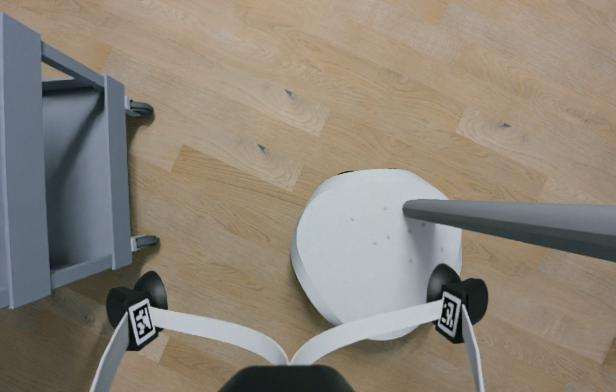

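Call:
move(blocking=false, r1={"base":{"translate_m":0.2,"strafe_m":-0.115},"joints":{"lift_m":1.13},"pace":"slow"})

Call:
wait(seconds=4)

Call:
move(blocking=false, r1={"joints":{"arm_m":0.34}})

Call:
wait(seconds=3)

Call:
wait(seconds=0.3, cameras=["r1_wrist_camera","r1_head_camera"])

Scene clock: 749.87 s.
move: r1 moving
r1.base_odometry: x=-4.337 y=-1.684 heading=+1.230
r1.turned_by_wheels: +0.000
r1.turned_by_imu: +0.000
r1.base_tilt: forward=-1.6 right=+1.3
r1.lidar_m: 0.52 2.23 2.11 2.16 2.52 2.41 2.49 2.73 2.59 2.69 2.52 0.55
r1.base_status: translate_m moving; strafe_m moving
r1.joint_positions: lift_m=+1.025 arm_m=+0.000 wrist_yaw_rad=-0.002 wrist_pitch_rad=+1.568 wrist_roll_rad=+1.570 gripper_m=+0.141
r1.joint_status: lift_m moving
r1.measured_speeds: translate_m=+0.049 strafe_m=-0.028 rotate_rad=+0.002 lift_m=+0.097 arm_m=+0.000 wrist_yaw_rad=+0.000 wrist_pitch_rad=+0.000 wrist_roll_rad=+0.000
r1.motor_effort: lift_m=+27(27) arm_m=+4(4) wheel_0=+6(7) wheel_1=-1(2) wheel_2=-7(7)
r1.servo_current: wrist_yaw_rad=46(65) wrist_pitch_rad=39(46) wrist_roll_rad=52(59) gripper_m=46(52)
r1.hand_pose: x=+0.1716 y=-0.0874 z=+0.9147 quat_wxyz=(+0.500, +0.501, +0.499, -0.500) (m; r1's base frame)
r1.wrist_depth_mm: 1138 1118 1138 1118 1138 1118 1118 / 647 1138 1118 1138 1118 1118 1118 / 640 1138 1138 1138 1118 1118 1160 / 634 1098 1118 1138 931 1118 1118 / 627 1118 1138 917 917 1138 1118 / 1138 209 1160 1098 931 196 1138 / 1098 1118 1118 144 1118 1160 1138
r2: as last shown
r2.lidar_m: 0.41 2.02 2.20 2.97 1.48 1.23 1.21 1.02 0.79 0.80 0.71 0.49
r2.motor_effort: lift_m=+19(19) arm_m=-11(11) wheel_0=+0(1) wheel_1=-6(6) wheel_2=+12(12)
r2.servo_current: wrist_yaw_rad=59(72) wrist_pitch_rad=39(46) wrist_roll_rad=59(59) gripper_m=85(91)
r2.contact_limits: translate_m 0.8
r2.wrist_depth_mm: - - - 169 225 201 187 / - - - 175 229 202 187 / - - - 173 229 205 189 / - - - 170 229 205 189 / - - - 171 230 206 - / - - 186 176 181 207 191 / - - - - 229 198 191
pictures: none

Scene clock: 752.83 s.
earlier move: r1 done
r1.base_odometry: x=-4.173 y=-1.543 heading=+1.230
r1.turned_by_wheels: +0.000
r1.turned_by_imu: -0.001
r1.base_tilt: forward=-1.6 right=+1.3
r1.lidar_m: 0.35 0.37 2.15 2.18 2.76 2.61 2.70 2.74 2.57 2.68 2.33 0.35
r1.base_status: done
r1.joint_positions: lift_m=+1.130 arm_m=+0.000 wrist_yaw_rad=-0.002 wrist_pitch_rad=+1.568 wrist_roll_rad=+1.570 gripper_m=+0.141
r1.joint_status: all done
r1.measured_speeds: all 0
r1.motor_effort: lift_m=+24(27) arm_m=+4(4) wheel_0=+2(9) wheel_1=+2(5) wheel_2=-2(7)
r1.servo_current: wrist_yaw_rad=39(72) wrist_pitch_rad=46(52) wrist_roll_rad=39(72) gripper_m=39(52)
r1.hand_pose: x=+0.1716 y=-0.0874 z=+1.0193 quat_wxyz=(+0.500, +0.501, +0.499, -0.500) (m; r1's base frame)
r1.wrist_depth_mm: - 1229 1229 1205 1229 1229 1229 / 449 1229 1255 1229 1229 1255 1229 / 442 732 1255 1255 1255 1229 1229 / 449 399 1229 1229 1025 1229 1205 / 449 394 1205 1042 1025 1229 1255 / 449 197 1229 1229 1025 196 1229 / 445 379 1205 143 1229 1229 1255
r2.base_odometry: x=-1.948 y=-2.213 heading=+2.103
r2.turned_by_wheels: +0.000
r2.turned_by_imu: +0.000
r2.base_tilt: forward=-0.6 right=+0.1
r2.lidar_m: 0.40 2.01 2.20 2.98 1.49 1.22 1.19 1.00 0.80 0.79 0.70 0.52
r2.base_status: not commanded
r2.joint_positions: lift_m=+0.950 arm_m=+0.000 wrist_yaw_rad=+0.480 wrist_pitch_rad=+0.001 wrist_roll_rad=+0.000 gripper_m=-0.014
r2.joint_status: not commanded
r2.measured_speeds: all 0
r2.motor_effort: lift_m=+19(19) arm_m=-10(11) wheel_0=+0(1) wheel_1=-6(6) wheel_2=+12(12)
r2.servo_current: wrist_yaw_rad=65(78) wrist_pitch_rad=39(46) wrist_roll_rad=52(65) gripper_m=85(98)
r2.contact_limits: translate_m 0.8
r2.hand_pose: x=+0.4674 y=+0.0558 z=+1.1278 quat_wxyz=(+0.971, +0.000, +0.001, +0.238) (m; r2's base frame)
r2.wrist_depth_mm: - - - 169 225 200 187 / - - - 175 230 202 187 / - - - 172 229 204 189 / - - - 171 229 204 189 / - - - 172 231 206 - / - - 186 176 181 206 191 / - - - - 229 198 191
wait: 2.97 of 4 s (r1 has come to rest)
pictures: none

Scene clock: 753.33 s.
move: r1 moving
r1.base_odometry: x=-4.173 y=-1.543 heading=+1.230
r1.turned_by_wheels: +0.000
r1.turned_by_imu: +0.000
r1.base_tilt: forward=-1.6 right=+1.3
r1.lidar_m: 0.33 0.36 2.14 2.18 2.76 2.60 2.69 2.70 2.58 2.68 2.32 0.37
r1.base_status: not commanded
r1.joint_positions: lift_m=+1.130 arm_m=+0.051 wrist_yaw_rad=-0.002 wrist_pitch_rad=+1.568 wrist_roll_rad=+1.570 gripper_m=+0.141
r1.joint_status: arm_m moving
r1.measured_speeds: translate_m=+0.000 strafe_m=+0.000 rotate_rad=+0.000 lift_m=+0.000 arm_m=+0.195 wrist_yaw_rad=+0.000 wrist_pitch_rad=+0.000 wrist_roll_rad=+0.000
r1.motor_effort: lift_m=+24(24) arm_m=+5(7) wheel_0=+2(2) wheel_1=+2(3) wheel_2=-2(2)
r1.servo_current: wrist_yaw_rad=52(59) wrist_pitch_rad=46(46) wrist_roll_rad=39(59) gripper_m=39(46)
r1.hand_pose: x=+0.2223 y=-0.0874 z=+1.0193 quat_wxyz=(+0.500, +0.501, +0.499, -0.500) (m; r1's base frame)
r1.wrist_depth_mm: - 384 1229 1255 1255 1229 1229 / 445 442 1229 1229 1205 1229 1255 / 445 377 1205 1255 1255 1229 1229 / 449 397 1229 1229 1025 1229 1205 / 445 375 1118 1255 1025 1281 1205 / 445 193 707 1229 1042 197 1229 / 449 155 1229 144 1229 1229 1205
r2: as last shown
r2.lidar_m: 0.39 1.98 2.23 2.96 1.49 1.24 1.20 1.00 0.81 0.77 0.72 0.50
r2.servo_current: wrist_yaw_rad=59(72) wrist_pitch_rad=39(52) wrist_roll_rad=59(59) gripper_m=85(91)
r2.contact_limits: translate_m 0.8
r2.wrist_depth_mm: - - - 169 225 202 186 / - - - 174 229 202 187 / - - - 172 229 204 189 / - - - 170 229 204 189 / - - - 171 230 206 - / - - 186 175 181 207 191 / - - - - 229 198 192
pictures: none

Scene clock: 754.97 s.
earlier move: r1 done
r1.base_odometry: x=-4.173 y=-1.543 heading=+1.230
r1.turned_by_wheels: +0.000
r1.turned_by_imu: +0.000
r1.base_tilt: forward=-1.6 right=+1.3
r1.lidar_m: 0.33 0.37 2.13 2.17 2.75 2.62 2.71 2.69 2.61 2.66 2.31 0.35
r1.base_status: not commanded
r1.joint_positions: lift_m=+1.130 arm_m=+0.340 wrist_yaw_rad=-0.002 wrist_pitch_rad=+1.568 wrist_roll_rad=+1.570 gripper_m=+0.141
r1.joint_status: all done
r1.measured_speeds: all 0
r1.motor_effort: lift_m=+24(24) arm_m=+4(7) wheel_0=+2(3) wheel_1=+2(3) wheel_2=-1(2)
r1.servo_current: wrist_yaw_rad=46(72) wrist_pitch_rad=39(46) wrist_roll_rad=52(59) gripper_m=46(46)
r1.hand_pose: x=+0.5115 y=-0.0874 z=+1.0194 quat_wxyz=(+0.500, +0.501, +0.499, -0.500) (m; r1's base frame)
r1.wrist_depth_mm: 169 231 445 445 402 1229 1229 / 169 233 445 445 445 1205 1255 / 177 257 442 445 442 1255 1255 / 193 277 449 445 445 1008 1255 / 197 282 449 445 445 1025 1255 / 206 209 445 445 210 196 1229 / 217 327 445 143 - 1229 1229
r2.base_odometry: x=-1.948 y=-2.213 heading=+2.103
r2.turned_by_wheels: +0.000
r2.turned_by_imu: +0.000
r2.base_tilt: forward=-0.6 right=+0.1
r2.lidar_m: 0.41 2.01 2.22 2.99 1.54 1.22 1.22 0.99 0.81 0.77 0.73 0.51
r2.base_status: not commanded
r2.joint_positions: lift_m=+0.950 arm_m=+0.000 wrist_yaw_rad=+0.480 wrist_pitch_rad=+0.001 wrist_roll_rad=+0.000 gripper_m=-0.014
r2.joint_status: not commanded
r2.measured_speeds: all 0
r2.motor_effort: lift_m=+18(19) arm_m=-10(11) wheel_0=+0(1) wheel_1=-6(6) wheel_2=+12(12)
r2.servo_current: wrist_yaw_rad=59(78) wrist_pitch_rad=39(52) wrist_roll_rad=46(59) gripper_m=85(98)
r2.contact_limits: translate_m 0.8
r2.hand_pose: x=+0.4674 y=+0.0558 z=+1.1278 quat_wxyz=(+0.971, +0.000, +0.001, +0.238) (m; r2's base frame)
r2.wrist_depth_mm: - - - 169 225 202 187 / - - - 175 230 202 187 / - - - 172 229 204 189 / - - - 171 230 206 189 / - - - 171 231 206 - / - - 186 176 181 206 191 / - - - - 229 198 191
wait: 1.63 of 3 s (r1 has come to rest)
pictures: none

Scene clock: 755.27 s.
r1.base_odometry: x=-4.173 y=-1.543 heading=+1.230
r1.turned_by_wheels: +0.000
r1.turned_by_imu: +0.000
r1.base_tilt: forward=-1.6 right=+1.3
r1.lidar_m: 0.34 0.37 2.13 2.19 2.76 2.61 2.71 2.72 2.58 2.67 2.33 0.35
r1.base_status: not commanded
r1.joint_positions: lift_m=+1.130 arm_m=+0.340 wrist_yaw_rad=-0.002 wrist_pitch_rad=+1.568 wrist_roll_rad=+1.570 gripper_m=+0.141
r1.joint_status: all done
r1.measured_speeds: all 0
r1.motor_effort: lift_m=+24(24) arm_m=+4(7) wheel_0=+2(3) wheel_1=+2(3) wheel_2=-2(2)
r1.servo_current: wrist_yaw_rad=52(72) wrist_pitch_rad=39(46) wrist_roll_rad=59(59) gripper_m=46(46)
r1.hand_pose: x=+0.5115 y=-0.0874 z=+1.0194 quat_wxyz=(+0.500, +0.501, +0.499, -0.500) (m; r1's base frame)
r1.wrist_depth_mm: 168 229 445 445 402 1205 1229 / 169 235 445 442 449 1229 1229 / 177 256 445 445 449 1229 1255 / 193 274 442 449 449 1025 1255 / 195 283 442 449 445 1008 1255 / 206 209 449 449 211 196 1229 / 218 325 449 143 - 1229 1205
r2.base_odometry: x=-1.948 y=-2.213 heading=+2.103
r2.turned_by_wheels: +0.000
r2.turned_by_imu: +0.000
r2.base_tilt: forward=-0.6 right=+0.1
r2.lidar_m: 0.42 2.02 2.21 2.99 1.53 1.22 1.20 1.02 0.79 0.78 0.72 0.51
r2.base_status: not commanded
r2.joint_positions: lift_m=+0.950 arm_m=+0.000 wrist_yaw_rad=+0.480 wrist_pitch_rad=+0.001 wrist_roll_rad=+0.000 gripper_m=-0.014
r2.joint_status: not commanded
r2.measured_speeds: all 0
r2.motor_effort: lift_m=+19(19) arm_m=-10(11) wheel_0=+0(1) wheel_1=-5(6) wheel_2=+12(12)
r2.servo_current: wrist_yaw_rad=59(78) wrist_pitch_rad=33(52) wrist_roll_rad=46(59) gripper_m=91(98)
r2.contact_limits: translate_m 0.8
r2.hand_pose: x=+0.4674 y=+0.0558 z=+1.1278 quat_wxyz=(+0.971, +0.000, +0.001, +0.238) (m; r2's base frame)
r2.wrist_depth_mm: - - - 169 225 202 186 / - - - 175 230 202 187 / - - - 172 229 205 189 / - - - 170 229 206 189 / - - - 171 231 206 - / - - 186 176 181 206 191 / - - - - 229 198 191
wait: 0.30 s; at rest by 0.27 s
pictures: r1_head_camera, r1_wrist_camera
Images, in order (width x height): r1_head_camera 420x560, r1_wrist_camera 616x392.

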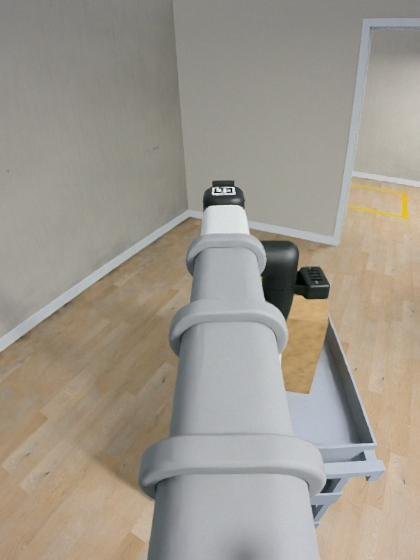

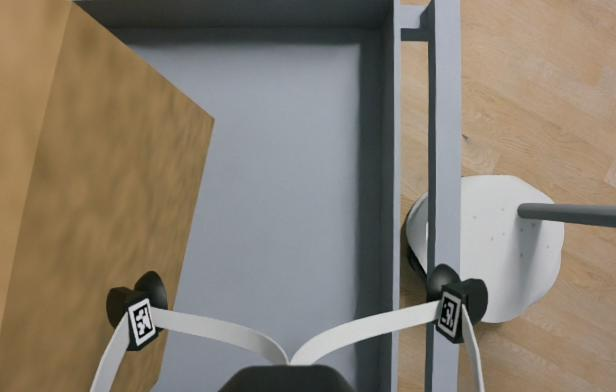

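Call:
move(blocking=false, r1={"base":{"strafe_m":-0.03},"joints":{"arm_m":0.205},"pace":"slow"})

Call:
wait(seconds=3)

Call:
wait(seconds=1, cameras=["r1_wrist_camera"])

Call:
move(blocking=false, r1={"joints":{"lift_m":0.99},"pace":"slow","contact_limits":{"lift_m":0.2}})

Call:
wait(seconds=3)

Call:
wait(seconds=0.3, cameras=["r1_wrist_camera","r1_head_right_camera"])

Scene clock: 765.07 s.
move: r1 moving
r1.base_odometry: x=-4.159 y=-1.548 heading=+1.230
r1.turned_by_wheels: +0.000
r1.turned_by_imu: +0.000
r1.base_tilt: forward=-1.6 right=+1.3
r1.lidar_m: 0.34 0.37 2.14 2.19 2.76 2.62 2.70 2.70 2.57 2.62 2.29 0.35
r1.base_status: strafe_m moving
r1.joint_positions: lift_m=+1.130 arm_m=+0.327 wrist_yaw_rad=-0.002 wrist_pitch_rad=+1.568 wrist_roll_rad=+1.570 gripper_m=+0.141
r1.joint_status: arm_m moving
r1.measured_speeds: translate_m=+0.000 strafe_m=-0.056 rotate_rad=-0.001 lift_m=+0.000 arm_m=-0.049 wrist_yaw_rad=+0.000 wrist_pitch_rad=+0.000 wrist_roll_rad=+0.000
r1.motor_effort: lift_m=+24(24) arm_m=-2(7) wheel_0=+6(9) wheel_1=-8(9) wheel_2=-1(1)
r1.servo_current: wrist_yaw_rad=59(59) wrist_pitch_rad=46(46) wrist_roll_rad=39(59) gripper_m=39(52)
r1.hand_pose: x=+0.4989 y=-0.0874 z=+1.0194 quat_wxyz=(+0.500, +0.501, +0.499, -0.500) (m; r1's base frame)
r1.wrist_depth_mm: 168 449 445 445 399 1205 1229 / 182 277 445 445 442 1229 1229 / 190 273 445 445 445 1281 1281 / 205 297 445 445 445 1008 1255 / 208 307 442 445 449 1008 1255 / 220 210 445 449 191 196 1229 / 231 303 445 143 - 1229 1255
r2: as last shown
r2.base_tilt: forward=-0.6 right=+0.0
r2.lidar_m: 0.41 1.99 2.21 2.98 1.53 1.21 1.21 0.97 0.81 0.79 0.71 0.50
r2.motor_effort: lift_m=+19(19) arm_m=-10(11) wheel_0=+0(1) wheel_1=-6(6) wheel_2=+11(12)
r2.servo_current: wrist_yaw_rad=65(72) wrist_pitch_rad=39(52) wrist_roll_rad=46(52) gripper_m=85(91)
r2.contact_limits: translate_m 0.8
r2.wrist_depth_mm: - - - 169 224 202 186 / - - - 175 229 202 187 / - - - 172 229 204 189 / - - - 170 230 205 189 / - - - 171 231 206 - / - - 186 176 181 206 191 / - - - - 228 198 191
pictures: none

Scene clock: 767.20 s.
earlier move: r1 done
r1.base_odometry: x=-4.145 y=-1.553 heading=+1.230
r1.turned_by_wheels: +0.000
r1.turned_by_imu: +0.000
r1.base_tilt: forward=-1.6 right=+1.3
r1.lidar_m: 0.32 0.37 2.17 2.21 2.77 2.61 2.73 2.70 2.57 2.64 2.30 0.34
r1.base_status: done
r1.joint_positions: lift_m=+1.130 arm_m=+0.205 wrist_yaw_rad=-0.002 wrist_pitch_rad=+1.568 wrist_roll_rad=+1.570 gripper_m=+0.141
r1.joint_status: all done
r1.measured_speeds: all 0
r1.motor_effort: lift_m=+24(24) arm_m=-4(7) wheel_0=+2(9) wheel_1=-2(9) wheel_2=+0(1)
r1.servo_current: wrist_yaw_rad=59(72) wrist_pitch_rad=39(46) wrist_roll_rad=52(65) gripper_m=39(52)
r1.hand_pose: x=+0.3766 y=-0.0874 z=+1.0194 quat_wxyz=(+0.500, +0.501, +0.499, -0.500) (m; r1's base frame)
r1.wrist_depth_mm: 1205 1255 1229 1255 1229 1229 1229 / 445 449 445 1255 1229 1255 1255 / 442 449 452 1255 1229 1229 1255 / 379 442 449 1205 1042 1008 1229 / 397 445 445 759 1025 1025 1255 / 415 210 442 1205 1025 196 1255 / 421 442 445 143 1229 1229 1229
r2.base_odometry: x=-1.948 y=-2.213 heading=+2.103
r2.turned_by_wheels: +0.000
r2.turned_by_imu: +0.000
r2.base_tilt: forward=-0.6 right=+0.0
r2.lidar_m: 0.41 1.98 2.20 2.97 1.50 1.22 1.20 0.98 0.80 0.78 0.72 0.51
r2.base_status: not commanded
r2.joint_positions: lift_m=+0.950 arm_m=+0.000 wrist_yaw_rad=+0.480 wrist_pitch_rad=+0.001 wrist_roll_rad=+0.000 gripper_m=-0.014
r2.joint_status: not commanded
r2.measured_speeds: all 0
r2.motor_effort: lift_m=+18(19) arm_m=-10(11) wheel_0=+0(1) wheel_1=-6(6) wheel_2=+12(12)
r2.servo_current: wrist_yaw_rad=52(78) wrist_pitch_rad=39(52) wrist_roll_rad=52(59) gripper_m=85(98)
r2.contact_limits: translate_m 0.8
r2.hand_pose: x=+0.4674 y=+0.0558 z=+1.1278 quat_wxyz=(+0.971, +0.000, +0.001, +0.238) (m; r2's base frame)
r2.wrist_depth_mm: - - - 169 224 201 187 / - - - 174 230 202 187 / - - - 172 228 204 189 / - - - 170 229 204 189 / - - - 172 231 206 - / - - 186 176 181 206 190 / - - - - 229 198 191
wait: 2.13 of 3 s (r1 has come to rest)
pictures: none

Scene clock: 768.20 s.
r1.base_odometry: x=-4.145 y=-1.553 heading=+1.230
r1.turned_by_wheels: +0.000
r1.turned_by_imu: +0.000
r1.base_tilt: forward=-1.6 right=+1.3
r1.lidar_m: 0.33 0.35 2.17 2.22 2.74 2.63 2.73 2.69 2.57 2.61 2.30 0.34
r1.base_status: done
r1.joint_positions: lift_m=+1.130 arm_m=+0.205 wrist_yaw_rad=-0.002 wrist_pitch_rad=+1.568 wrist_roll_rad=+1.570 gripper_m=+0.141
r1.joint_status: all done
r1.measured_speeds: all 0
r1.motor_effort: lift_m=+24(24) arm_m=-4(7) wheel_0=+2(9) wheel_1=-2(9) wheel_2=+0(1)
r1.servo_current: wrist_yaw_rad=39(72) wrist_pitch_rad=39(46) wrist_roll_rad=59(65) gripper_m=46(52)
r1.hand_pose: x=+0.3766 y=-0.0874 z=+1.0194 quat_wxyz=(+0.500, +0.501, +0.499, -0.500) (m; r1's base frame)
r1.wrist_depth_mm: 1229 1229 1205 1229 1205 1255 1281 / 445 445 442 1229 1255 1229 1229 / 445 445 445 1255 1255 1281 1205 / 379 445 445 1255 1042 1025 1255 / 399 445 449 759 1008 1025 1229 / 415 210 445 1229 1008 196 1229 / 421 445 445 144 1229 1205 1229
r2.base_odometry: x=-1.948 y=-2.213 heading=+2.103
r2.turned_by_wheels: +0.000
r2.turned_by_imu: +0.000
r2.base_tilt: forward=-0.6 right=+0.1
r2.lidar_m: 0.42 2.02 2.22 2.97 1.52 1.23 1.20 0.97 0.81 0.78 0.74 0.51
r2.base_status: not commanded
r2.joint_positions: lift_m=+0.950 arm_m=+0.000 wrist_yaw_rad=+0.480 wrist_pitch_rad=+0.001 wrist_roll_rad=+0.000 gripper_m=-0.014
r2.joint_status: not commanded
r2.measured_speeds: all 0
r2.motor_effort: lift_m=+18(19) arm_m=-10(11) wheel_0=+0(1) wheel_1=-5(6) wheel_2=+12(12)
r2.servo_current: wrist_yaw_rad=65(78) wrist_pitch_rad=46(52) wrist_roll_rad=39(59) gripper_m=78(98)
r2.contact_limits: translate_m 0.8
r2.hand_pose: x=+0.4674 y=+0.0558 z=+1.1278 quat_wxyz=(+0.971, +0.000, +0.001, +0.238) (m; r2's base frame)
r2.wrist_depth_mm: - - - 168 224 202 186 / - - - 175 230 202 188 / - - - 172 228 204 189 / - - - 170 230 204 190 / - - - 171 230 207 - / - - 186 176 181 206 191 / - - - - 229 198 191
wait: 1.00 s; at rest by 0.27 s
pictures: r1_wrist_camera
Images, in order (width x height): r1_wrist_camera 616x392.

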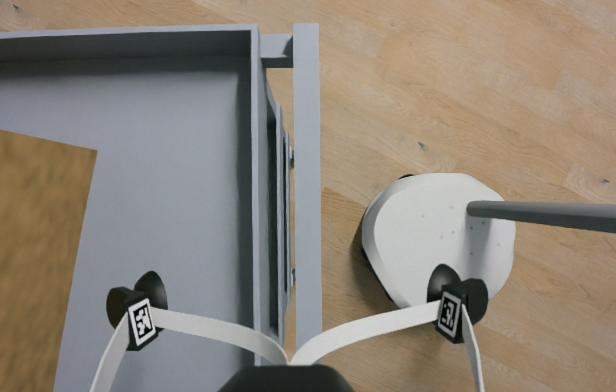

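Scene clock: 768.70 s.
move: r1 moving
r1.base_odometry: x=-4.145 y=-1.553 heading=+1.230
r1.turned_by_wheels: +0.000
r1.turned_by_imu: +0.000
r1.base_tilt: forward=-1.6 right=+1.3
r1.lidar_m: 0.35 0.38 2.18 2.21 2.79 2.62 2.72 2.71 2.54 2.64 2.31 0.35
r1.base_status: not commanded
r1.joint_positions: lift_m=+1.105 arm_m=+0.205 wrist_yaw_rad=-0.002 wrist_pitch_rad=+1.568 wrist_roll_rad=+1.570 gripper_m=+0.141
r1.joint_status: lift_m moving
r1.measured_speeds: translate_m=+0.000 strafe_m=+0.000 rotate_rad=+0.000 lift_m=-0.097 arm_m=+0.000 wrist_yaw_rad=+0.000 wrist_pitch_rad=+0.000 wrist_roll_rad=+0.000
r1.motor_effort: lift_m=+11(21) arm_m=-5(5) wheel_0=+2(2) wheel_1=-3(3) wheel_2=+0(0)
r1.servo_current: wrist_yaw_rad=52(59) wrist_pitch_rad=39(52) wrist_roll_rad=52(72) gripper_m=39(46)
r1.contact_limits: lift_m 0.2
r1.hand_pose: x=+0.3766 y=-0.0874 z=+0.9950 quat_wxyz=(+0.500, +0.501, +0.499, -0.500) (m; r1's base frame)
r1.wrist_depth_mm: - - 1229 1229 1205 1182 1205 / 427 424 427 1229 1205 1205 1229 / 424 424 424 - 1205 1205 1205 / 379 421 427 - 1025 991 1205 / 394 424 424 1205 991 991 1229 / 418 210 424 723 1008 196 1229 / 421 424 421 143 1229 1205 1229
r2: as last shown
r2.base_tilt: forward=-0.6 right=+0.0
r2.lidar_m: 0.39 2.00 2.22 2.96 1.51 1.23 1.21 0.99 0.80 0.77 0.71 0.51
r2.motor_effort: lift_m=+18(19) arm_m=-10(11) wheel_0=+1(1) wheel_1=-6(6) wheel_2=+12(12)
r2.servo_current: wrist_yaw_rad=59(72) wrist_pitch_rad=46(46) wrist_roll_rad=46(52) gripper_m=91(91)
r2.contact_limits: translate_m 0.8
r2.wrist_depth_mm: - - - 169 225 201 186 / - - - 175 231 202 187 / - - - 172 229 204 189 / - - - 170 229 206 190 / - - - 171 230 206 - / - - 186 176 180 206 191 / - - - - 229 198 191
pictures: none

Scene clock: 770.17 s.
earlier move: r1 done
r1.base_odometry: x=-4.145 y=-1.553 heading=+1.230
r1.turned_by_wheels: +0.000
r1.turned_by_imu: +0.000
r1.base_tilt: forward=-1.6 right=+1.2
r1.lidar_m: 0.34 0.35 2.16 2.19 2.73 2.65 2.73 2.73 2.56 2.65 2.29 0.36
r1.base_status: not commanded
r1.joint_positions: lift_m=+0.990 arm_m=+0.205 wrist_yaw_rad=-0.002 wrist_pitch_rad=+1.568 wrist_roll_rad=+1.570 gripper_m=+0.141
r1.joint_status: all done
r1.measured_speeds: all 0
r1.motor_effort: lift_m=+12(21) arm_m=-4(5) wheel_0=+2(3) wheel_1=-2(3) wheel_2=+0(0)
r1.servo_current: wrist_yaw_rad=33(65) wrist_pitch_rad=39(52) wrist_roll_rad=39(72) gripper_m=46(46)
r1.contact_limits: lift_m 0.2
r1.hand_pose: x=+0.3766 y=-0.0874 z=+0.8803 quat_wxyz=(+0.500, +0.501, +0.499, -0.500) (m; r1's base frame)
r1.wrist_depth_mm: 307 306 307 1098 1078 1098 1098 / 307 309 309 - 1118 1078 1078 / 307 306 307 - 1118 1118 1098 / 307 307 309 - 991 891 1098 / 307 307 307 - 904 866 1078 / 306 210 286 - 878 197 1078 / 307 306 307 136 1098 1098 1098
r2.base_odometry: x=-1.948 y=-2.213 heading=+2.103
r2.turned_by_wheels: +0.000
r2.turned_by_imu: +0.000
r2.base_tilt: forward=-0.6 right=+0.0
r2.lidar_m: 0.41 1.97 2.22 2.97 1.51 1.23 1.21 1.00 0.77 0.78 0.74 0.52
r2.base_status: not commanded
r2.joint_positions: lift_m=+0.950 arm_m=+0.000 wrist_yaw_rad=+0.480 wrist_pitch_rad=+0.001 wrist_roll_rad=+0.000 gripper_m=-0.014
r2.joint_status: not commanded
r2.measured_speeds: all 0
r2.motor_effort: lift_m=+18(19) arm_m=-11(11) wheel_0=+1(1) wheel_1=-6(6) wheel_2=+12(12)
r2.servo_current: wrist_yaw_rad=65(78) wrist_pitch_rad=39(46) wrist_roll_rad=52(65) gripper_m=91(91)
r2.contact_limits: translate_m 0.8
r2.hand_pose: x=+0.4674 y=+0.0558 z=+1.1278 quat_wxyz=(+0.971, +0.000, +0.001, +0.238) (m; r2's base frame)
r2.wrist_depth_mm: - - - 169 224 202 186 / - - - 174 229 202 187 / - - - 172 229 204 189 / - - - 171 230 204 189 / - - - 171 230 206 - / - - 186 176 181 207 191 / - - - - 229 197 191
wait: 1.47 of 3 s (r1 has come to rest)
pictures: none

Scene clock: 770.47 s.
r1.base_odometry: x=-4.145 y=-1.553 heading=+1.230
r1.turned_by_wheels: +0.000
r1.turned_by_imu: +0.000
r1.base_tilt: forward=-1.6 right=+1.2
r1.lidar_m: 0.32 0.33 2.17 2.20 2.77 2.63 2.72 2.68 2.56 2.63 2.26 0.37
r1.base_status: not commanded
r1.joint_positions: lift_m=+0.990 arm_m=+0.205 wrist_yaw_rad=-0.002 wrist_pitch_rad=+1.568 wrist_roll_rad=+1.570 gripper_m=+0.141
r1.joint_status: all done
r1.measured_speeds: all 0
r1.motor_effort: lift_m=+12(21) arm_m=-4(5) wheel_0=+2(3) wheel_1=-2(3) wheel_2=+0(0)
r1.servo_current: wrist_yaw_rad=72(65) wrist_pitch_rad=39(52) wrist_roll_rad=52(72) gripper_m=46(46)
r1.contact_limits: lift_m 0.2
r1.hand_pose: x=+0.3766 y=-0.0874 z=+0.8803 quat_wxyz=(+0.500, +0.501, +0.499, -0.500) (m; r1's base frame)
r1.wrist_depth_mm: 306 306 307 1118 1060 1118 1098 / 307 307 307 - 1098 1098 1118 / 309 309 307 - 1098 1118 1098 / 306 309 307 - 991 891 1078 / 309 307 307 - 891 891 1098 / 306 209 287 - 878 196 1098 / 309 309 307 136 1118 1098 1078
r2.base_odometry: x=-1.948 y=-2.213 heading=+2.103
r2.turned_by_wheels: +0.000
r2.turned_by_imu: +0.000
r2.base_tilt: forward=-0.6 right=+0.0
r2.lidar_m: 0.40 2.02 2.21 3.02 1.50 1.22 1.22 1.00 0.81 0.80 0.74 0.51
r2.base_status: not commanded
r2.joint_positions: lift_m=+0.950 arm_m=+0.000 wrist_yaw_rad=+0.480 wrist_pitch_rad=+0.001 wrist_roll_rad=+0.000 gripper_m=-0.014
r2.joint_status: not commanded
r2.measured_speeds: all 0
r2.motor_effort: lift_m=+19(19) arm_m=-11(11) wheel_0=+0(1) wheel_1=-5(6) wheel_2=+12(12)
r2.servo_current: wrist_yaw_rad=65(78) wrist_pitch_rad=39(46) wrist_roll_rad=46(65) gripper_m=91(91)
r2.contact_limits: translate_m 0.8
r2.hand_pose: x=+0.4674 y=+0.0558 z=+1.1278 quat_wxyz=(+0.971, +0.000, +0.001, +0.238) (m; r2's base frame)
r2.wrist_depth_mm: - - - 169 226 202 186 / - - - 175 230 202 187 / - - - 172 229 205 189 / - - - 170 230 204 189 / - - - 171 230 206 - / - - 186 176 181 206 191 / - - - - 229 198 191
wait: 0.30 s; at rest by 0.27 s
pictures: r1_head_right_camera, r1_wrist_camera
Images, in order (width x height): r1_head_right_camera 420x672, r1_wrist_camera 616x392.

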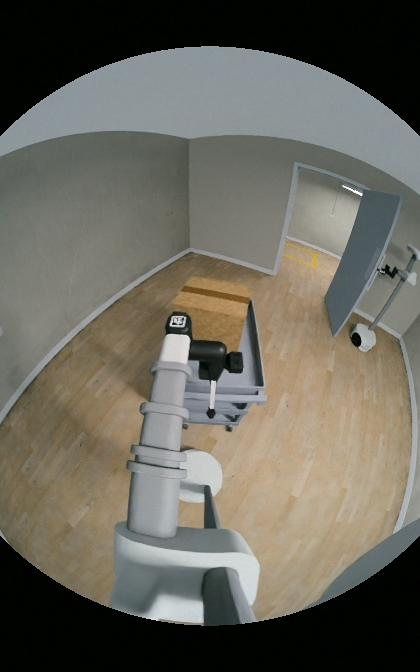

